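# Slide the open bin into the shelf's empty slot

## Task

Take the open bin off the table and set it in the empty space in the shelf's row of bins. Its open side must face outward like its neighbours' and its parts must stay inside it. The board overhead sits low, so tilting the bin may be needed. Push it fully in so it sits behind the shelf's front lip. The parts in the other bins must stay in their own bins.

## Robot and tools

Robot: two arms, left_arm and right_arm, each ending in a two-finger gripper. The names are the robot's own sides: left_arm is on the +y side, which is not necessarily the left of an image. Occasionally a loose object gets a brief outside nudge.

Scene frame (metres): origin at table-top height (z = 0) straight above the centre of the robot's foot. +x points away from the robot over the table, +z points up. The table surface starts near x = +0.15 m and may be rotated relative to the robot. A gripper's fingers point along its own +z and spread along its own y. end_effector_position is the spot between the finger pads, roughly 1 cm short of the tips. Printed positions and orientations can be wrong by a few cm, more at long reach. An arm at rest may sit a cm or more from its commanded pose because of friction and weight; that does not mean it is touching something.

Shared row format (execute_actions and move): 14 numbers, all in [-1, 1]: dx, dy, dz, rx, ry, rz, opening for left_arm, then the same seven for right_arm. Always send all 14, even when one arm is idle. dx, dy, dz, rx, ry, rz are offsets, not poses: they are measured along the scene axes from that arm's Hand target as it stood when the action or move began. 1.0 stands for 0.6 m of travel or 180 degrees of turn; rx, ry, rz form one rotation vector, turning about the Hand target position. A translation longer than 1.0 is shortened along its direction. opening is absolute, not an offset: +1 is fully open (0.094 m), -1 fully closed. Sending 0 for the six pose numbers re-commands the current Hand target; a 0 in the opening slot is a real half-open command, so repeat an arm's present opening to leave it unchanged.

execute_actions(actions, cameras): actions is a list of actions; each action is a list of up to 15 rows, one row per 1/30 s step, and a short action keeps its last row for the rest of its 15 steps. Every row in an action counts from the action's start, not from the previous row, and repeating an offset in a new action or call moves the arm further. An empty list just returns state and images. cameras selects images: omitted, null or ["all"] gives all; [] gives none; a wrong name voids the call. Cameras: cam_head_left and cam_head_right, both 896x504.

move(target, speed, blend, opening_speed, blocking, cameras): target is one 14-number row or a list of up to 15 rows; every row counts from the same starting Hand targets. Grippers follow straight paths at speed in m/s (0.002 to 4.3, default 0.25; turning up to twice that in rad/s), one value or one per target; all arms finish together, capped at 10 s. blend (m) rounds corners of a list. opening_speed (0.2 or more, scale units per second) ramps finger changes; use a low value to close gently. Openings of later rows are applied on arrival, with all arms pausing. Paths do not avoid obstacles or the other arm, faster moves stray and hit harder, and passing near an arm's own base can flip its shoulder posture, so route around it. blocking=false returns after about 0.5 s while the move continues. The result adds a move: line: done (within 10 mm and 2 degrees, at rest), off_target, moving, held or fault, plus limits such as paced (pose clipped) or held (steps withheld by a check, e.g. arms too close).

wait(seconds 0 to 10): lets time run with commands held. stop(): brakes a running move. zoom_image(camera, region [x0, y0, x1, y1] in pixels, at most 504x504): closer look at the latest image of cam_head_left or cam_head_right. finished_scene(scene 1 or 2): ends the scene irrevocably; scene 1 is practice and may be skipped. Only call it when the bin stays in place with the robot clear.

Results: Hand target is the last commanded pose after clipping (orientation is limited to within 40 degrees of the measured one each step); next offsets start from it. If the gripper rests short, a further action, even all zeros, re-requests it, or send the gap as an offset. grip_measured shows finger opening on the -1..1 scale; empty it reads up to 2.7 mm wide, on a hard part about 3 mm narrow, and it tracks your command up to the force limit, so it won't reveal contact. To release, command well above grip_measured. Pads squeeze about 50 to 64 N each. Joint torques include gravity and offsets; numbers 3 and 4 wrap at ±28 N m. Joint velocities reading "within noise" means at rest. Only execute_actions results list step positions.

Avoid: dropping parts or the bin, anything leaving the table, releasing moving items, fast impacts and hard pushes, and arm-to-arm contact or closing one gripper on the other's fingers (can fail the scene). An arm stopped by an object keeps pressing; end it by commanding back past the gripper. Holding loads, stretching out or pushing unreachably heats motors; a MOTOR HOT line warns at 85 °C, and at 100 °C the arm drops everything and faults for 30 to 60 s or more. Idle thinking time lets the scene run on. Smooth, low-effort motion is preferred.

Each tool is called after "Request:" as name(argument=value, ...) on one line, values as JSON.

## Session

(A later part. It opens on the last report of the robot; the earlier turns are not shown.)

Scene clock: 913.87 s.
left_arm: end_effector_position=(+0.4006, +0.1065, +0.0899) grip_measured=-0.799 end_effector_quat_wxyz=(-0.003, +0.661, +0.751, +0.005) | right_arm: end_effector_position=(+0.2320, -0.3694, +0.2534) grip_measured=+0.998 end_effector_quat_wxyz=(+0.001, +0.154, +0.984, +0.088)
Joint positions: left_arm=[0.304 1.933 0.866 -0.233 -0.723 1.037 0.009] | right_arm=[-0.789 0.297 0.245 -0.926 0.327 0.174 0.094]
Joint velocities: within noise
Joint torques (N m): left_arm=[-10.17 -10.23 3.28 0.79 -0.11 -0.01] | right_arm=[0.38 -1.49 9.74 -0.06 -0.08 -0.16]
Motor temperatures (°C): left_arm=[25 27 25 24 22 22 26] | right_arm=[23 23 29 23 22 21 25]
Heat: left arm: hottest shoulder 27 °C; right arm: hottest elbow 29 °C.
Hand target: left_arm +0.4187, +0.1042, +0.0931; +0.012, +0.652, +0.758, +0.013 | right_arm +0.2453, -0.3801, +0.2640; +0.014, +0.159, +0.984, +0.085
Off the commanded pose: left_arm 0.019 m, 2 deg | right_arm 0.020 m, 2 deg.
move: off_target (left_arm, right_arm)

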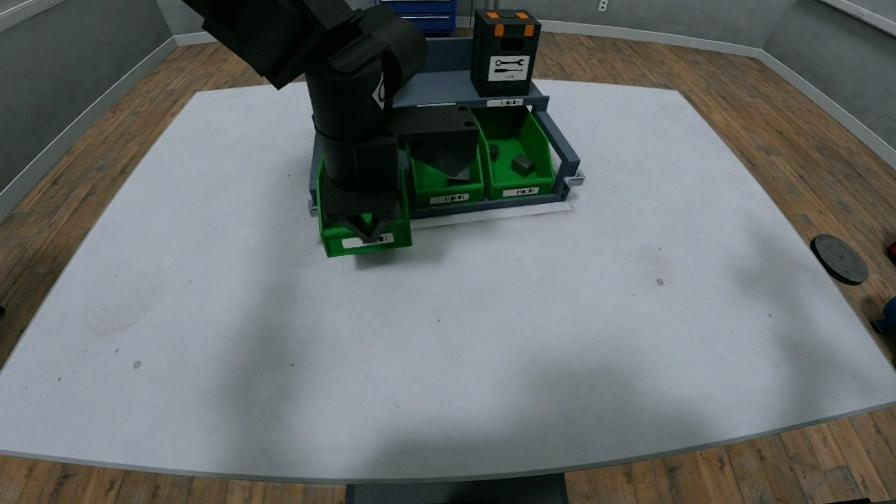

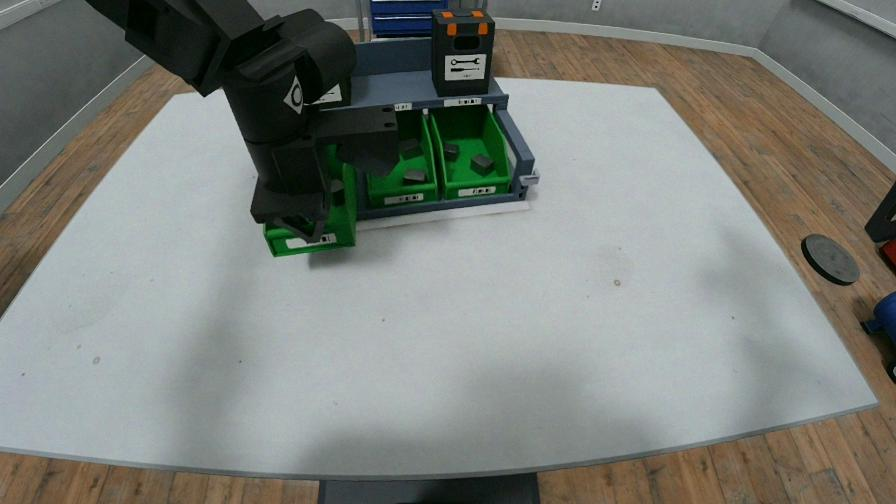

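Request:
move(target=[0,-0.005,-0.025,0,0,0,-1,0,0,0,0,0,0,1], speed=0.05)

Request:
zoom_image(camera="cam_head_left", region=[280, 60, 520, 300])

Scene clock: 941.23 s.
left_arm: end_effector_position=(+0.3977, +0.1023, +0.0757) grip_measured=-0.799 end_effector_quat_wxyz=(-0.003, +0.663, +0.748, +0.004) | right_arm: end_effector_position=(+0.2320, -0.3694, +0.2534) grip_measured=+0.998 end_effector_quat_wxyz=(+0.001, +0.154, +0.984, +0.088)
Joint positions: left_arm=[0.317 1.973 0.875 -0.192 -0.718 1.059 0.009] | right_arm=[-0.789 0.297 0.245 -0.926 0.327 0.174 0.094]
Joint velocities: within noise
Joint torques (N m): left_arm=[-9.88 -10.52 3.25 0.8 -0.09 -0.03] | right_arm=[-0.67 -2.37 9.76 -0.16 -0.11 -0.16]
Motor temperatures (°C): left_arm=[25 27 25 24 22 22 26] | right_arm=[23 23 29 23 22 21 24]
Heat: left arm: hottest shoulder 27 °C; right arm: hottest elbow 29 °C.
Hand target: left_arm +0.4189, +0.1012, +0.0781; +0.012, +0.652, +0.758, +0.013 | right_arm +0.2453, -0.3801, +0.2640; +0.014, +0.159, +0.984, +0.085
Off the commanded pose: left_arm 0.021 m, 3 deg | right_arm 0.020 m, 2 deg.
move: off_target (left_arm, right_arm)

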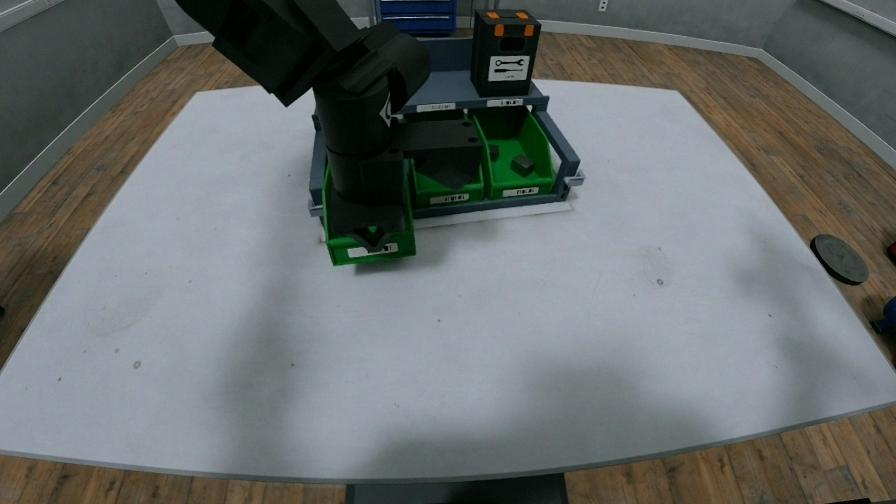

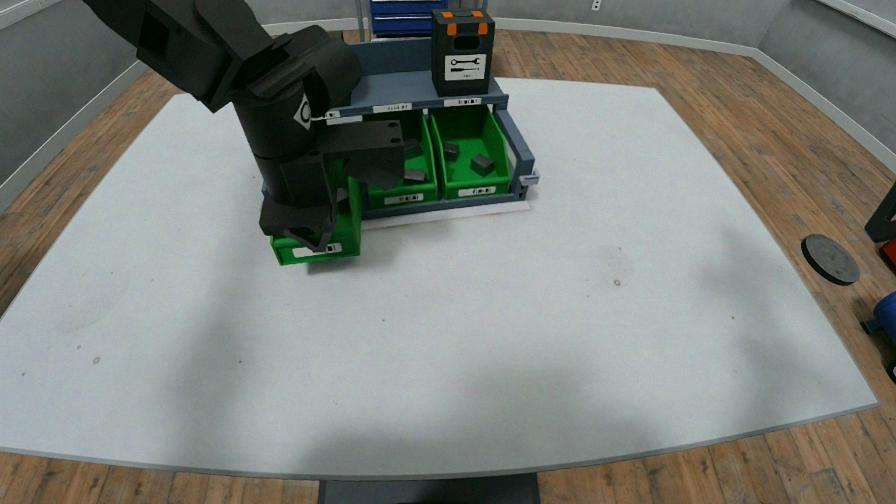

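Scaled by 2.100 from the camera's 896x504 image, which has a finer 1280x720 frame.

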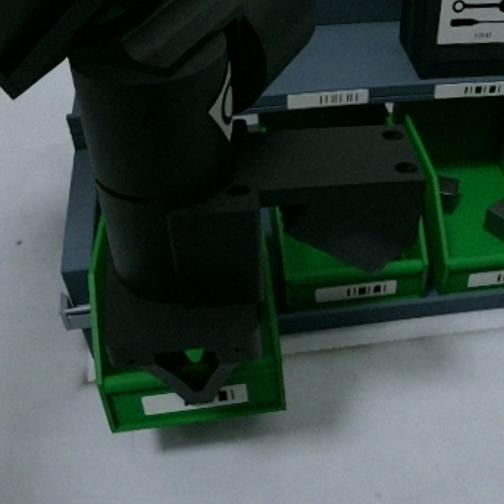

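Request:
move(target=[0.0667,0.0085,0,0,0,0.0094,-1,0,0,0,0,0,0,1], speed=0.06)

Request:
zoom_image(camera="cam_head_left", region=[280, 60, 520, 300])

Request:
zoom_image(camera="cam_head_right", region=[230, 60, 470, 300])

Scene clock: 954.43 s.
left_arm: end_effector_position=(+0.4388, +0.1030, +0.0723) grip_measured=-0.799 end_effector_quat_wxyz=(+0.002, +0.649, +0.761, +0.006) | right_arm: end_effector_position=(+0.2320, -0.3694, +0.2534) grip_measured=+0.998 end_effector_quat_wxyz=(+0.001, +0.154, +0.984, +0.088)
Joint positions: left_arm=[0.349 1.973 0.965 -0.242 -0.708 1.07 0.009] | right_arm=[-0.789 0.297 0.245 -0.926 0.327 0.174 0.094]
Joint velocities: within noise
Joint torques (N m): left_arm=[-10.52 -11.87 3.59 -0.08 -0.09 -0.01] | right_arm=[0.03 -1.67 9.94 -0.01 -0.1 -0.12]
Motor temperatures (°C): left_arm=[25 27 25 24 22 22 26] | right_arm=[23 23 29 23 22 21 24]
Heat: left arm: hottest shoulder 27 °C; right arm: hottest elbow 29 °C.
Hand target: left_arm +0.4589, +0.1063, +0.0781; +0.012, +0.641, +0.767, +0.013 | right_arm +0.2453, -0.3801, +0.2640; +0.014, +0.159, +0.984, +0.085
Off the commanded pose: left_arm 0.021 m, 2 deg | right_arm 0.020 m, 2 deg.
move: off_target (left_arm, right_arm)

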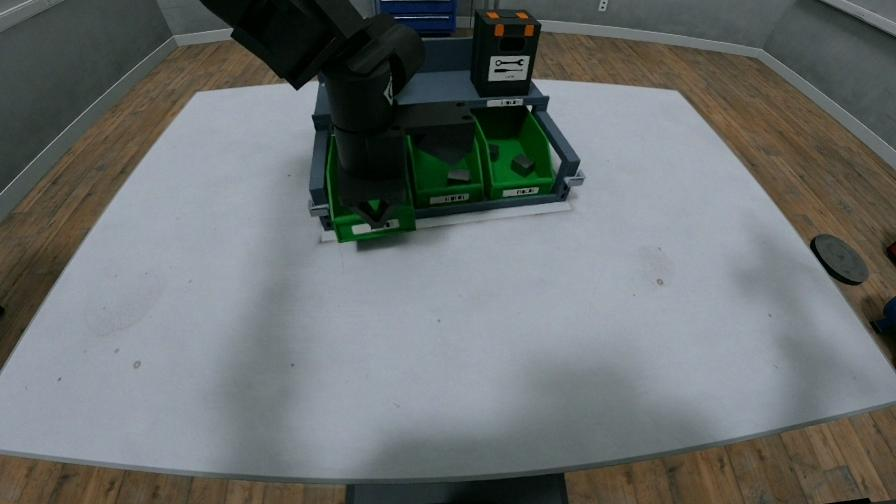

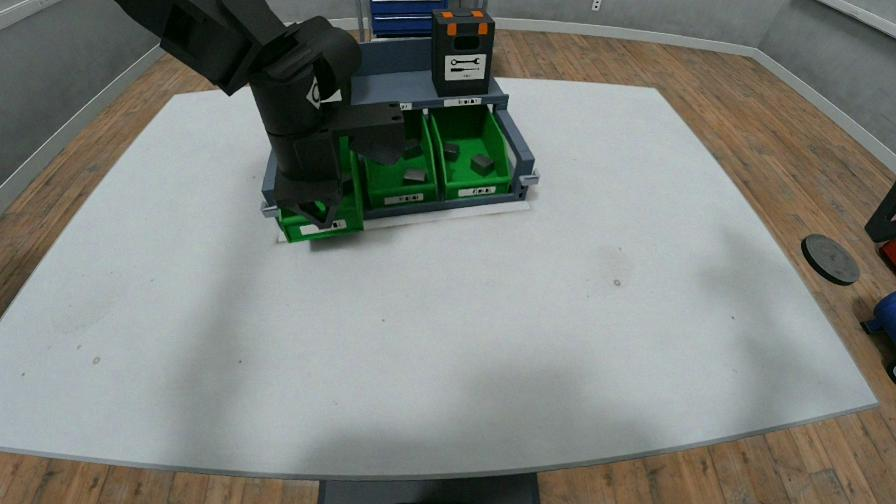

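Scaled by 2.100 from the camera's 896x504 image, which has a finer 1280x720 frame.

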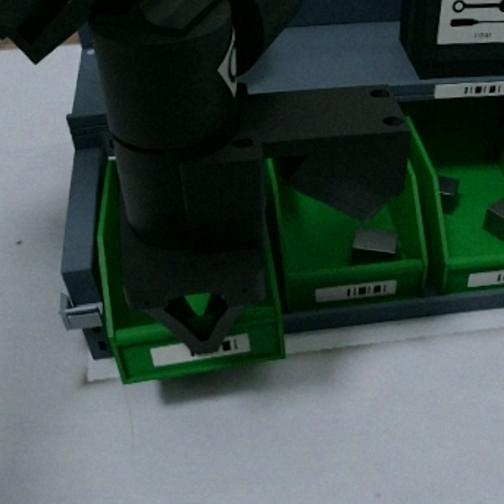

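Scaled by 2.100 from the camera's 896x504 image, which has a finer 1280x720 frame.

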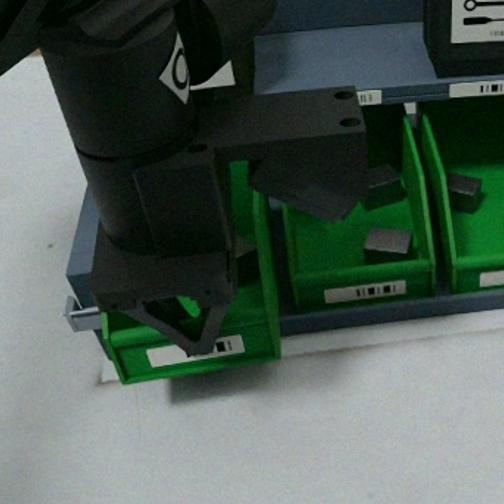

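Request:
move(target=[0,0,0,0,0,-0.0117,-1,0,0,0,0,0,0,1], speed=0.05)

Request:
zoom_image(camera="cam_head_left", region=[300, 100, 460, 260])

Request:
zoom_image(camera="cam_head_right", region=[250, 100, 410, 260])

Scene clock: 984.47 s.
left_arm: end_effector_position=(+0.4387, +0.1029, +0.0723) grip_measured=-0.799 end_effector_quat_wxyz=(+0.002, +0.663, +0.749, +0.005) | right_arm: end_effector_position=(+0.2320, -0.3694, +0.2534) grip_measured=+0.998 end_effector_quat_wxyz=(+0.001, +0.154, +0.984, +0.088)
Joint positions: left_arm=[0.349 1.973 0.965 -0.243 -0.708 1.107 0.009] | right_arm=[-0.789 0.297 0.245 -0.926 0.327 0.174 0.094]
Joint velocities: within noise
Joint torques (N m): left_arm=[-10.4 -11.99 3.54 -0.01 -0.07 -0.04] | right_arm=[0.32 -1.73 9.8 0.01 -0.11 -0.14]
Motor temperatures (°C): left_arm=[25 28 25 24 22 22 26] | right_arm=[23 23 29 23 22 21 24]
Heat: left arm: hottest shoulder 28 °C; right arm: hottest elbow 29 °C.
Hand target: left_arm +0.4589, +0.1063, +0.0781; +0.012, +0.655, +0.755, +0.013 | right_arm +0.2453, -0.3801, +0.2640; +0.014, +0.159, +0.984, +0.085
Off the commanded pose: left_arm 0.021 m, 2 deg | right_arm 0.020 m, 2 deg.
move: off_target (left_arm, right_arm)

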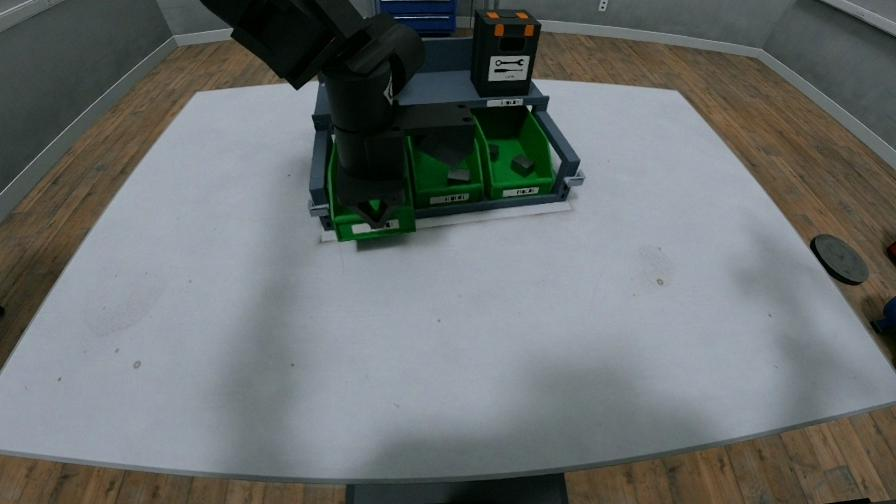

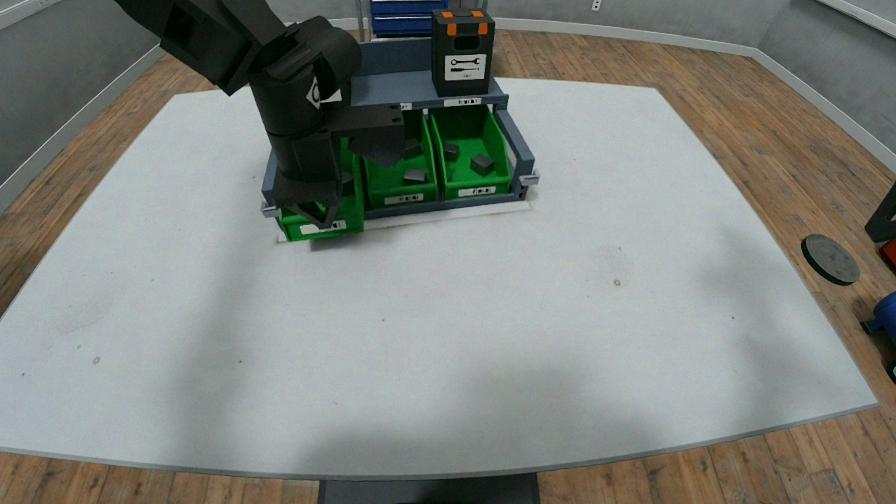

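Scaled by 3.150 from the camera's 896x504 image, which has a finer 1280x720 frame.

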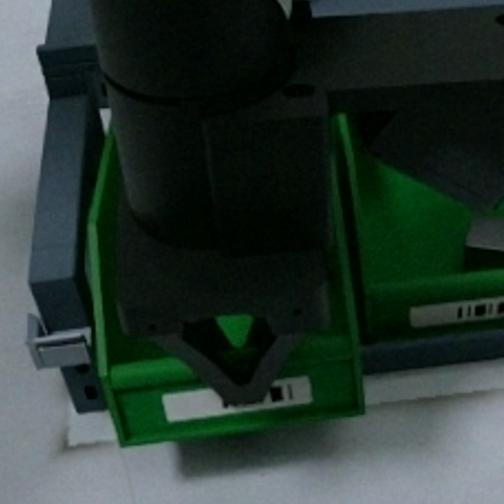

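Scaled by 3.150 from the camera's 896x504 image, which has a finer 1280x720 frame.

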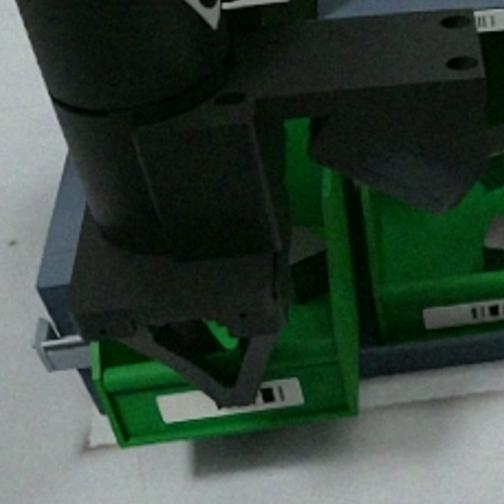

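Request:
move(target=[0.0667,0.0102,0.005,0,0,0,-1,0,0,0,0,0,0,1], speed=0.05)

Request:
zoom_image(camera="cam_head_left", region=[300, 100, 460, 260])

Request:
zoom_image(camera="cam_head_right", region=[250, 100, 410, 260])

Scene clock: 1007.47 s.
left_arm: end_effector_position=(+0.4736, +0.1072, +0.0717) grip_measured=-0.799 end_effector_quat_wxyz=(-0.002, +0.665, +0.747, +0.004) | right_arm: end_effector_position=(+0.2320, -0.3694, +0.2534) grip_measured=+0.998 end_effector_quat_wxyz=(+0.001, +0.154, +0.984, +0.088)
Joint positions: left_arm=[0.375 1.973 1.052 -0.32 -0.699 1.138 0.009] | right_arm=[-0.789 0.297 0.245 -0.926 0.327 0.174 0.094]
Joint velocities: within noise
Joint torques (N m): left_arm=[-10.87 -13.1 4.12 -0.08 -0.06 0] | right_arm=[-0.32 -1.32 9.83 -0.01 -0.12 -0.15]
Motor temperatures (°C): left_arm=[25 28 25 24 22 22 26] | right_arm=[23 23 30 23 22 21 24]
Heat: left arm: hottest shoulder 28 °C; right arm: hottest elbow 30 °C.
Hand target: left_arm +0.4988, +0.1125, +0.0810; +0.012, +0.655, +0.755, +0.013 | right_arm +0.2453, -0.3801, +0.2640; +0.014, +0.159, +0.984, +0.085
Off the commanded pose: left_arm 0.028 m, 2 deg | right_arm 0.020 m, 2 deg.
move: off_target (left_arm, right_arm)

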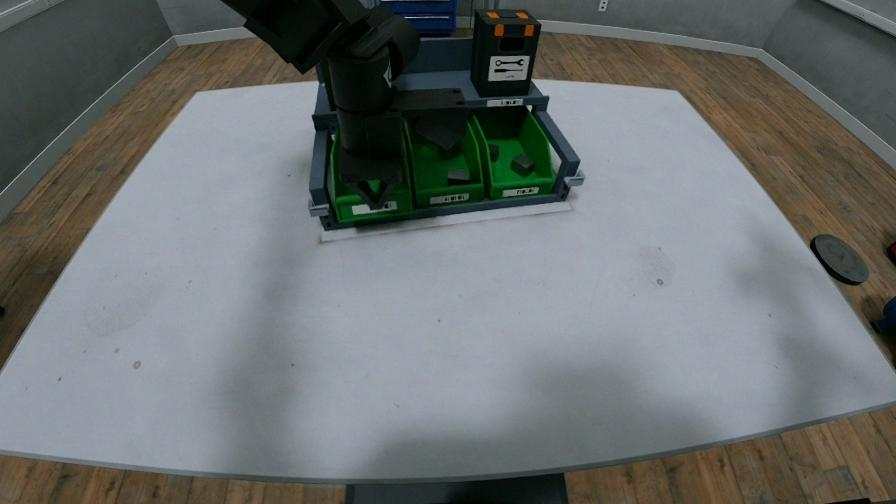

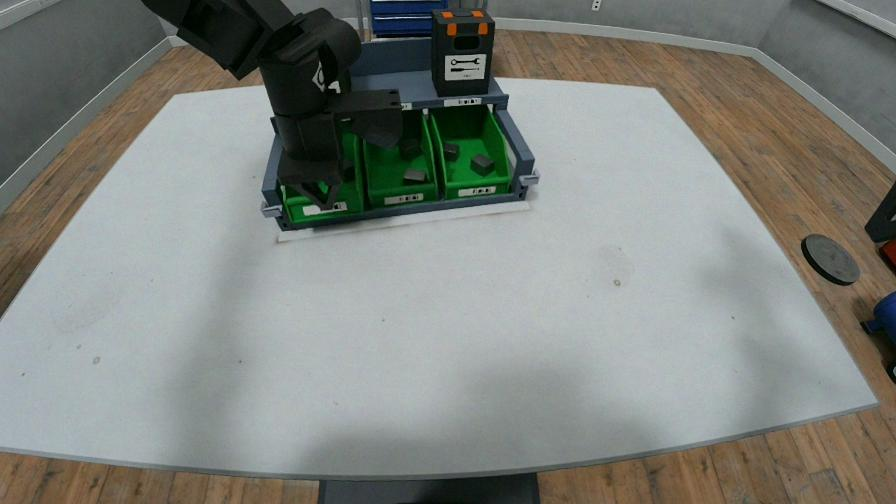

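Scaled by 3.150 from the camera's 896x504 image, which has a finer 1280x720 frame.

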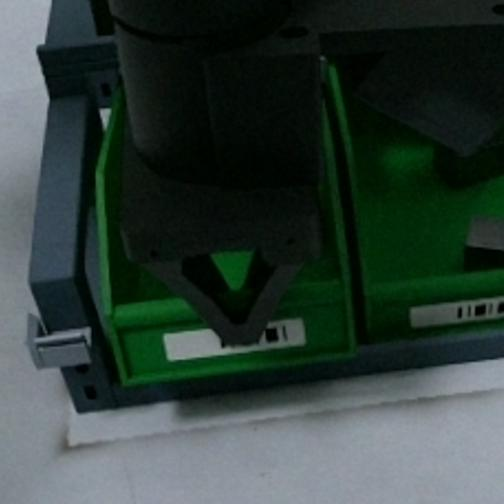

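Scaled by 3.150 from the camera's 896x504 image, which has a finer 1280x720 frame.

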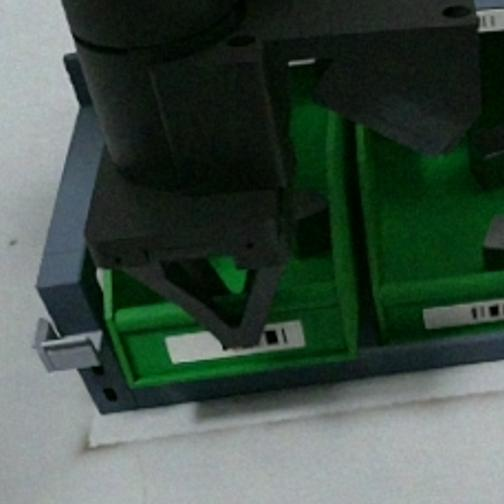

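Request:
move(target=[0.05,0.007,0,0,0,0,-1,0,0,0,0,0,0,1], speed=0.05)

Request:
zoom_image(camera="cam_head_left", region=[300, 100, 460, 260])

Request:
zoom_image(camera="cam_head_right", region=[250, 100, 410, 260])

Scene clock: 1019.97 s.
left_arm: end_effector_position=(+0.5050, +0.1115, +0.0730) grip_measured=-0.799 end_effector_quat_wxyz=(+0.000, +0.664, +0.748, +0.004) | right_arm: end_effector_position=(+0.2320, -0.3694, +0.2534) grip_measured=+0.998 end_effector_quat_wxyz=(+0.001, +0.154, +0.984, +0.088)
Joint positions: left_arm=[0.394 1.973 1.127 -0.375 -0.692 1.162 0.009] | right_arm=[-0.789 0.297 0.245 -0.926 0.327 0.174 0.094]
Joint velocities: within noise
Joint torques (N m): left_arm=[-11.16 -13.22 4.71 -0.06 -0.06 0.01] | right_arm=[-0.09 -1.85 9.78 -0.16 -0.09 -0.16]
Motor temperatures (°C): left_arm=[25 28 26 24 22 22 26] | right_arm=[23 23 30 23 22 21 24]
Heat: left arm: hottest shoulder 28 °C; right arm: hottest elbow 30 °C.
Hand target: left_arm +0.5289, +0.1166, +0.0811; +0.012, +0.655, +0.756, +0.013 | right_arm +0.2453, -0.3801, +0.2640; +0.014, +0.159, +0.984, +0.085
Off the commanded pose: left_arm 0.026 m, 2 deg | right_arm 0.020 m, 2 deg.
move: off_target (left_arm, right_arm)

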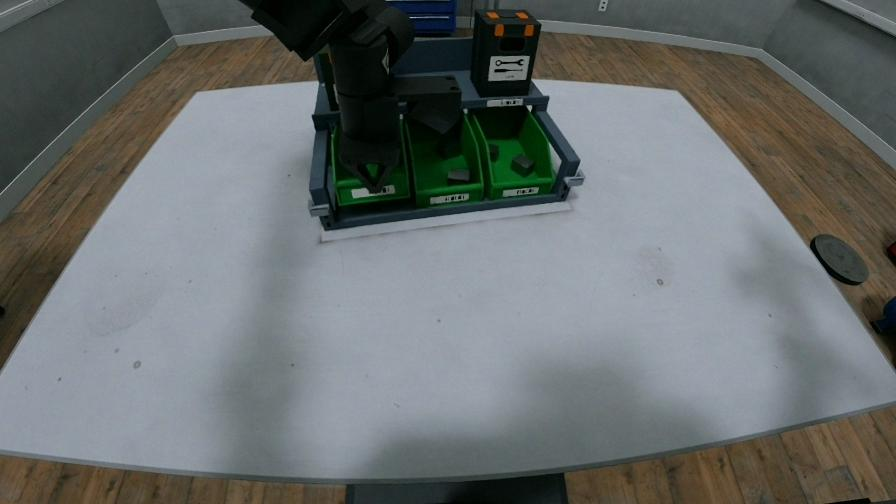

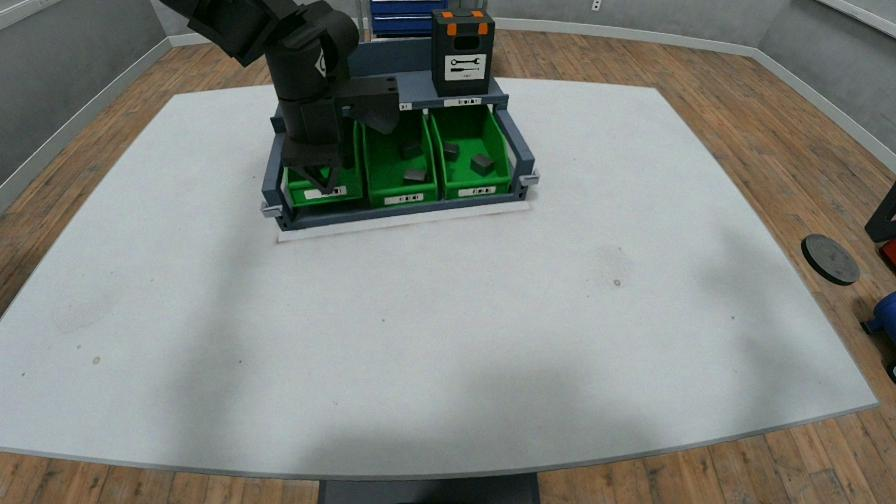

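Scaled by 3.150 from the camera's 896x504 image, which has a finer 1280x720 frame.

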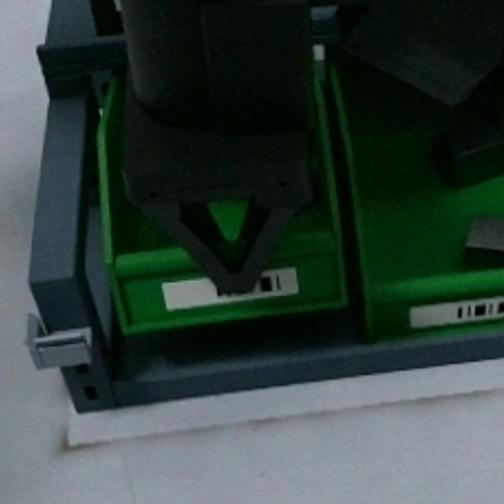

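Scaled by 3.150 from the camera's 896x504 image, which has a finer 1280x720 frame.

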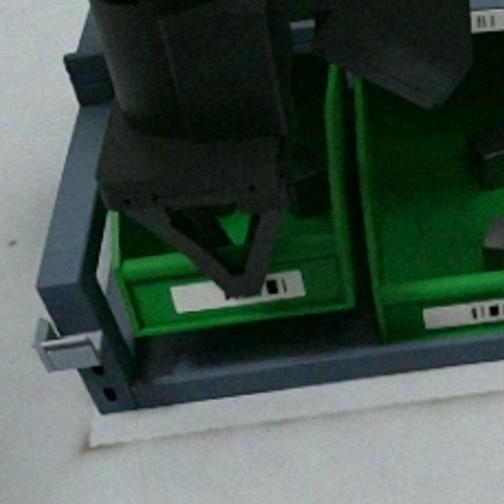

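Request:
move(target=[0,-0.003,-0.0333,0.0033,-0.022,0,-1,0,0,0,0,0,0,1], speed=0.05)

Request:
zoom_image(camera="cam_head_left", region=[300, 100, 460, 260])

Request:
zoom_image(camera="cam_head_right", region=[250, 100, 410, 260])

Scene clock: 1030.47 s.
left_arm: end_effector_position=(+0.5192, +0.1090, +0.0588) grip_measured=-0.799 end_effector_quat_wxyz=(+0.028, +0.660, +0.750, +0.031) | right_arm: end_effector_position=(+0.2320, -0.3694, +0.2534) grip_measured=+0.998 end_effector_quat_wxyz=(+0.001, +0.154, +0.984, +0.088)
Joint positions: left_arm=[0.409 2.001 1.12 -0.231 -0.708 1.231 0.009] | right_arm=[-0.789 0.297 0.245 -0.926 0.327 0.174 0.094]
Joint velocities: within noise
Joint torques (N m): left_arm=[-11.22 -12.69 2.56 1.07 -0.13 -0.04] | right_arm=[0.32 -2.32 9.7 0.05 -0.16 -0.16]
Motor temperatures (°C): left_arm=[26 29 26 24 22 22 26] | right_arm=[23 23 30 23 22 21 24]
Heat: left arm: hottest shoulder 29 °C; right arm: hottest elbow 30 °C.
Hand target: left_arm +0.5287, +0.1148, +0.0610; +0.035, +0.654, +0.754, +0.039 | right_arm +0.2453, -0.3801, +0.2640; +0.014, +0.159, +0.984, +0.085
Off the commanded pose: left_arm 0.011 m, 2 deg | right_arm 0.020 m, 2 deg.
move: off_target (left_arm, right_arm)

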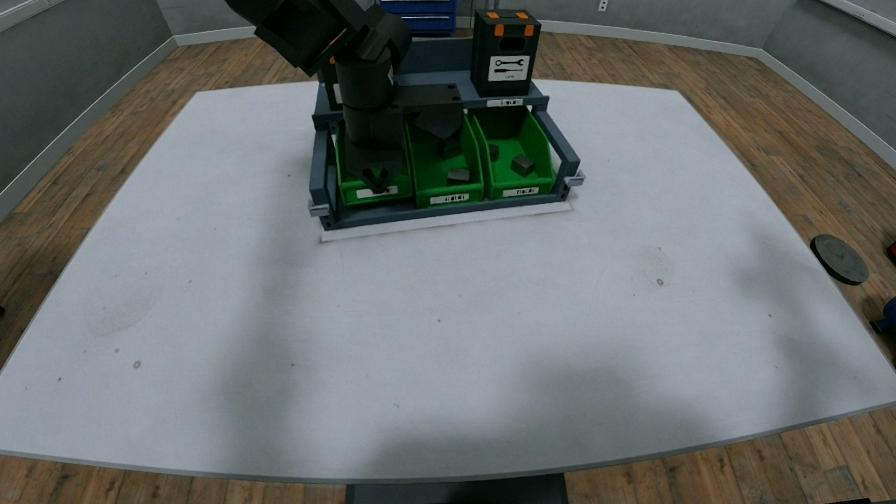

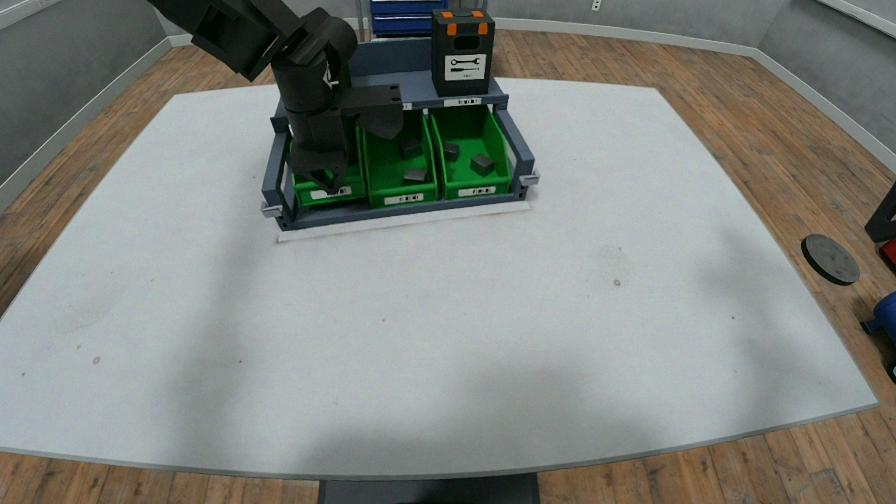

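Scaled by 3.150 from the camera's 896x504 image, which has a finer 1280x720 frame.

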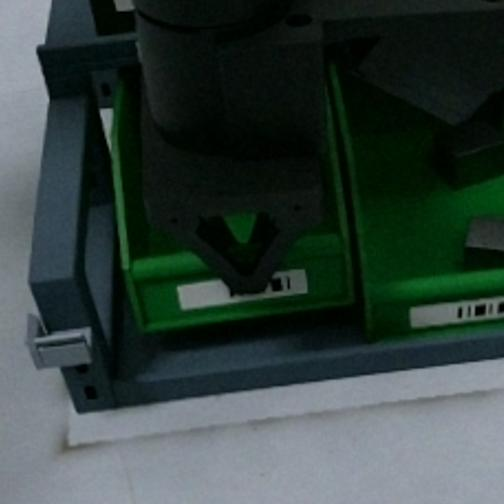

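Scaled by 3.150 from the camera's 896x504 image, which has a finer 1280x720 frame.

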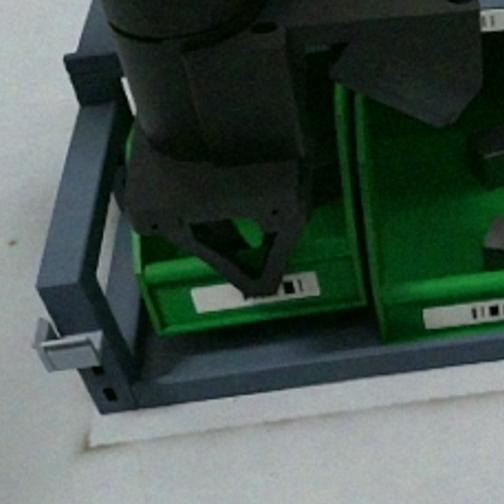

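Request:
move(target=[-0.005,0,-0.03,0.0033,-0.022,0,-1,0,0,0,0,0,0,1], speed=0.04)

Request:
zoom_image(camera="cam_head_left", region=[300, 100, 460, 260])

Request:
zoom_image(camera="cam_head_right", region=[250, 100, 410, 260])

Scene clock: 1041.07 s.
left_arm: end_effector_position=(+0.5177, +0.1074, +0.0438) grip_measured=-0.799 end_effector_quat_wxyz=(+0.053, +0.658, +0.749, +0.058) | right_arm: end_effector_position=(+0.2320, -0.3694, +0.2534) grip_measured=+0.998 end_effector_quat_wxyz=(+0.001, +0.154, +0.984, +0.088)
Joint positions: left_arm=[0.419 2.032 1.076 -0.053 -0.723 1.305 0.009] | right_arm=[-0.789 0.297 0.245 -0.926 0.327 0.174 0.094]
Joint velocities: within noise
Joint torques (N m): left_arm=[-10.58 -12.16 2.22 1.21 -0.05 0] | right_arm=[0.21 -1.03 9.74 -0.18 -0.09 -0.17]
Motor temperatures (°C): left_arm=[26 29 26 24 22 22 27] | right_arm=[23 23 30 23 22 21 24]
Heat: left arm: hottest shoulder 29 °C; right arm: hottest elbow 30 °C.
Hand target: left_arm +0.5259, +0.1149, +0.0431; +0.058, +0.652, +0.753, +0.066 | right_arm +0.2453, -0.3801, +0.2640; +0.014, +0.159, +0.984, +0.085
Off the commanded pose: left_arm 0.011 m, 1 deg | right_arm 0.020 m, 2 deg.
move: off_target (left_arm, right_arm)

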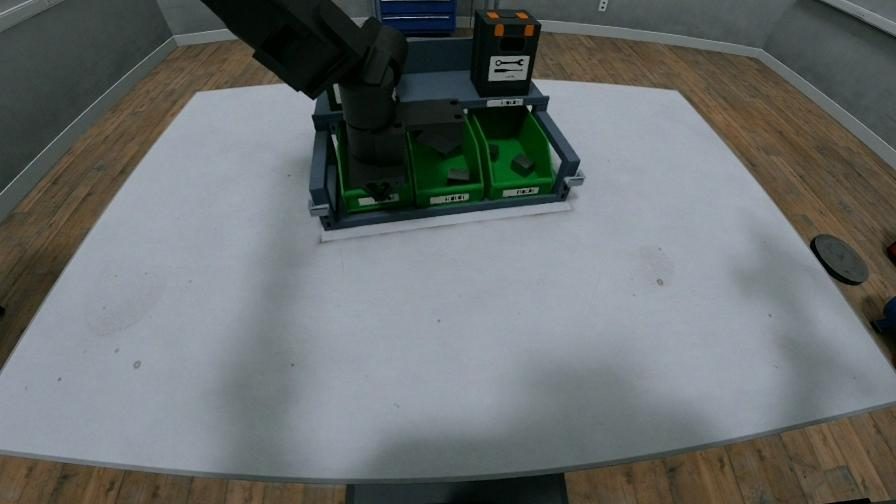

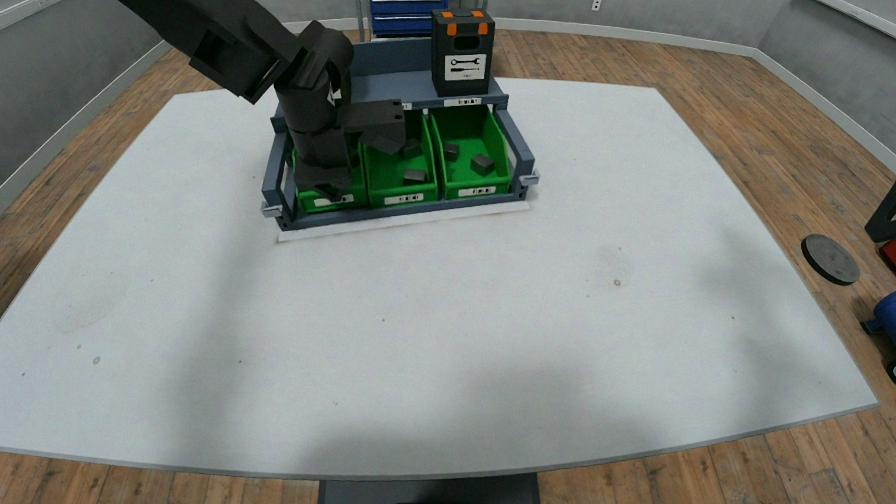

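Scaled by 3.150 from the camera's 896x504 image, which has a finer 1280x720 frame.

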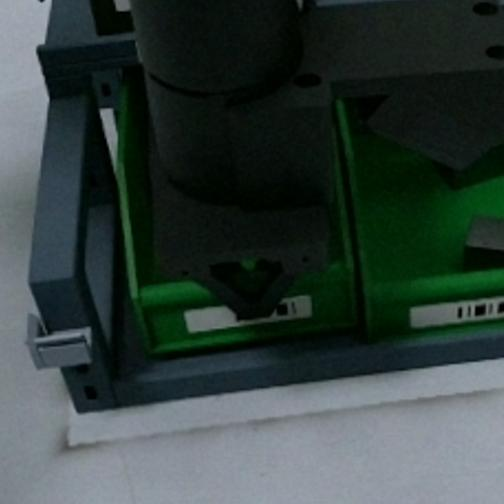

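Scaled by 3.150 from the camera's 896x504 image, which has a finer 1280x720 frame.

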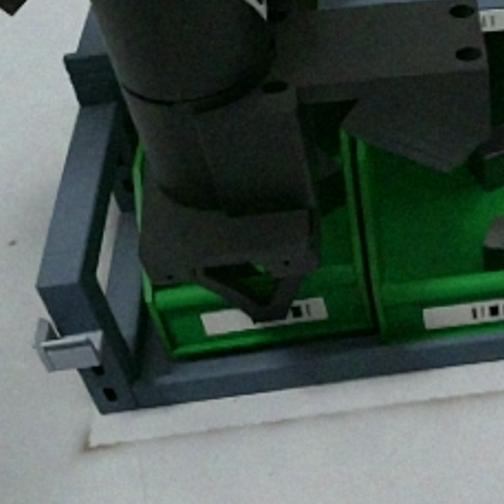

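Request:
move(target=[0,0,-0.012,0,0,0,-1,0,0,0,0,0,0,1], speed=0.04, cameras=[])

Request:
move(target=[0,0,0,0,0,0,-0.3,0,0,0,0,0,0,1], opening_speed=0.5)

Request:
zoom_image(camera="cam_head_left", region=[300, 100, 460, 260])

Scene clock: 1047.80 s.
left_arm: end_effector_position=(+0.5171, +0.1073, +0.0393) grip_measured=-0.799 end_effector_quat_wxyz=(+0.054, +0.658, +0.748, +0.060) | right_arm: end_effector_position=(+0.2320, -0.3694, +0.2534) grip_measured=+0.998 end_effector_quat_wxyz=(+0.001, +0.154, +0.984, +0.088)
Joint positions: left_arm=[0.423 2.042 1.076 -0.034 -0.723 1.316 0.009] | right_arm=[-0.789 0.297 0.245 -0.926 0.327 0.174 0.094]
Joint velocities: within noise
Joint torques (N m): left_arm=[-10.29 -11.75 2.58 1.1 0.12 0.02] | right_arm=[0.21 -2.02 9.87 0.08 -0.11 -0.14]
Motor temperatures (°C): left_arm=[26 28 25 24 22 22 27] | right_arm=[23 23 30 23 22 21 24]
Heat: left arm: hottest shoulder 28 °C; right arm: hottest elbow 30 °C.
Hand target: left_arm +0.5258, +0.1149, +0.0357; +0.058, +0.653, +0.753, +0.066 | right_arm +0.2453, -0.3801, +0.2640; +0.014, +0.159, +0.984, +0.085
Off the commanded pose: left_arm 0.012 m, 1 deg | right_arm 0.020 m, 2 deg.
move: off_target (left_arm, right_arm)
No camera images: "cameras" was empty.

Scene clock: 1049.40 s.
left_arm: end_effector_position=(+0.5184, +0.1070, +0.0395) grip_measured=-0.302 end_effector_quat_wxyz=(+0.057, +0.658, +0.748, +0.061) | right_arm: end_effector_position=(+0.2320, -0.3694, +0.2534) grip_measured=+0.998 end_effector_quat_wxyz=(+0.001, +0.154, +0.984, +0.088)
Joint positions: left_arm=[0.423 2.042 1.076 -0.028 -0.722 1.32 0.033] | right_arm=[-0.789 0.297 0.245 -0.926 0.327 0.174 0.094]
Joint velocities: within noise
Joint torques (N m): left_arm=[-10.17 -11.81 2.62 0.87 0.09 -0.02] | right_arm=[0.32 -1.2 9.94 -0.09 -0.12 -0.13]
Motor temperatures (°C): left_arm=[26 28 25 24 22 22 26] | right_arm=[23 23 30 23 22 21 24]
Heat: left arm: hottest shoulder 28 °C; right arm: hottest elbow 30 °C.
Hand target: left_arm +0.5257, +0.1149, +0.0357; +0.058, +0.653, +0.753, +0.066 | right_arm +0.2453, -0.3801, +0.2640; +0.014, +0.159, +0.984, +0.085
Off the commanded pose: left_arm 0.011 m, 1 deg | right_arm 0.020 m, 2 deg.
move: off_target (left_arm, right_arm)

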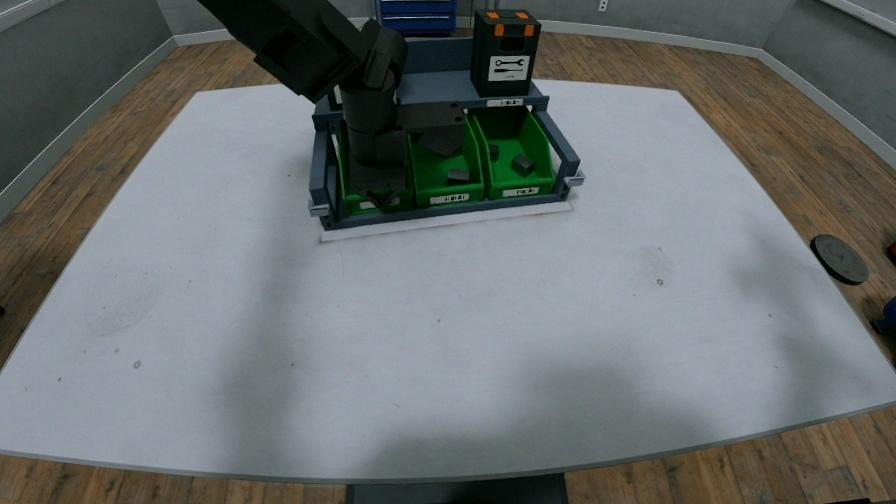

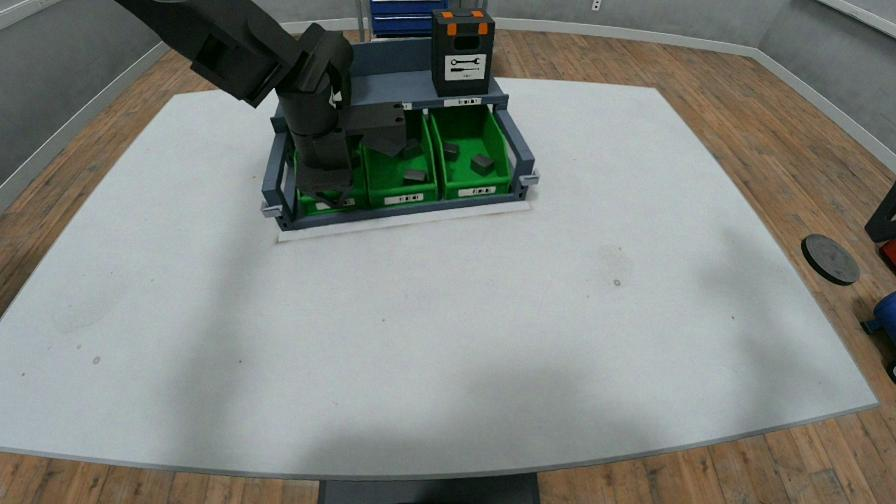

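Scaled by 3.150 from the camera's 896x504 image, which has a finer 1280x720 frame.

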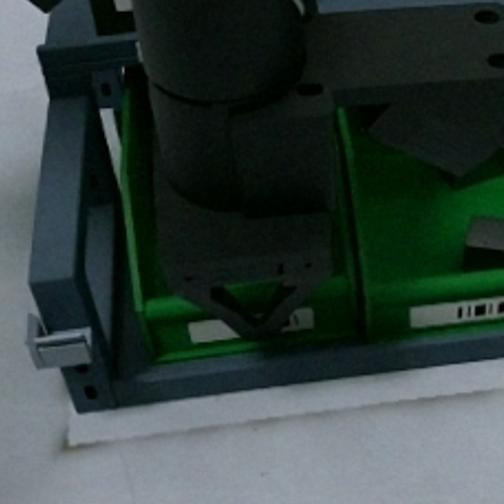

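Release and retract straight up.

Request:
move(target=[[0,0,0.12,0,0,0,-0.3,0,0,0,0,0,0,1],[-0.3,0.1,0.3,0,0,0,-0.3,0,0,0,0,0,0,1]], speed=[0.08, 0.25])

Request:
zoom_image(camera="cam_head_left", region=[300, 80, 600, 250])

Request:
zoom_image(camera="cam_head_right", region=[250, 80, 550, 250])

Scene clock: 1056.17 s.
left_arm: end_effector_position=(+0.3444, +0.1796, +0.2104) grip_measured=-0.302 end_effector_quat_wxyz=(+0.051, +0.652, +0.753, +0.066) | right_arm: end_effector_position=(+0.2320, -0.3694, +0.2534) grip_measured=+0.998 end_effector_quat_wxyz=(+0.001, +0.154, +0.984, +0.088)
Joint positions: left_arm=[0.123 1.481 0.531 -0.334 -0.864 0.909 0.033] | right_arm=[-0.789 0.297 0.245 -0.926 0.327 0.174 0.094]
Joint velocities: within noise
Joint torques (N m): left_arm=[-8.18 -5.89 3.78 -0.08 -0.11 -0.21] | right_arm=[-0.03 -1.85 9.78 -0.03 -0.1 -0.14]
Motor temperatures (°C): left_arm=[26 28 25 24 22 22 26] | right_arm=[23 23 30 23 22 21 24]
Heat: left arm: hottest shoulder 28 °C; right arm: hottest elbow 30 °C.
Hand target: left_arm +0.3458, +0.1749, +0.2158; +0.058, +0.653, +0.753, +0.066 | right_arm +0.2453, -0.3801, +0.2640; +0.014, +0.159, +0.984, +0.085
Off the commanded pose: left_arm 0.007 m, 1 deg | right_arm 0.020 m, 2 deg.
move: off_target (right_arm)

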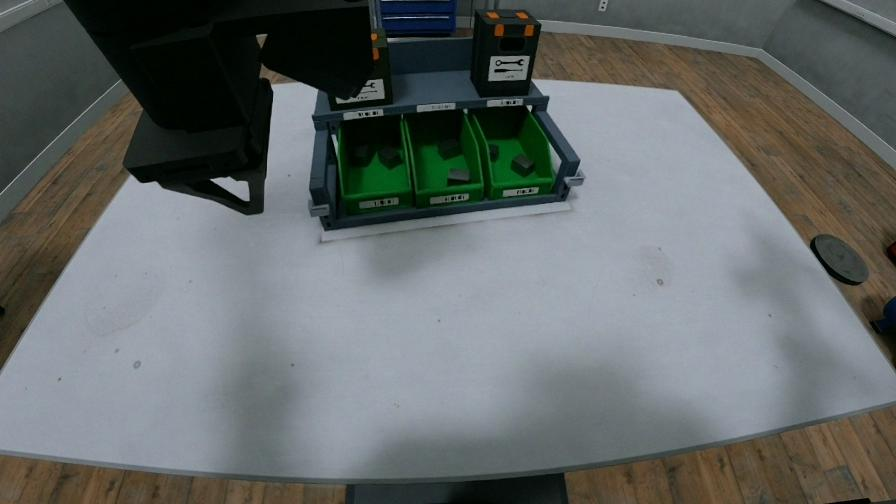

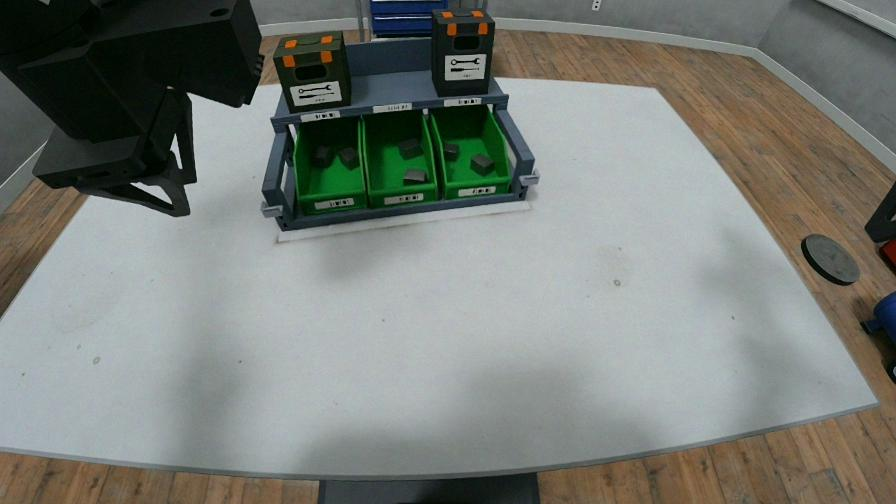

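Scaled by 1.680 from the camera's 896x504 image, which has a finer 1280x720 frame.

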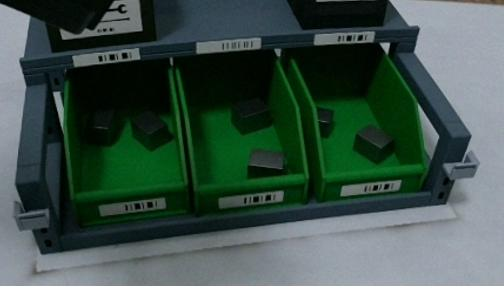

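Scaled by 1.680 from the camera's 896x504 image, which has a finer 1280x720 frame.

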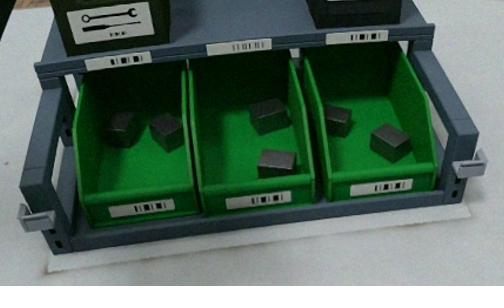

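Request:
finished_scene(scene=1)

The scene is finished: the task was done.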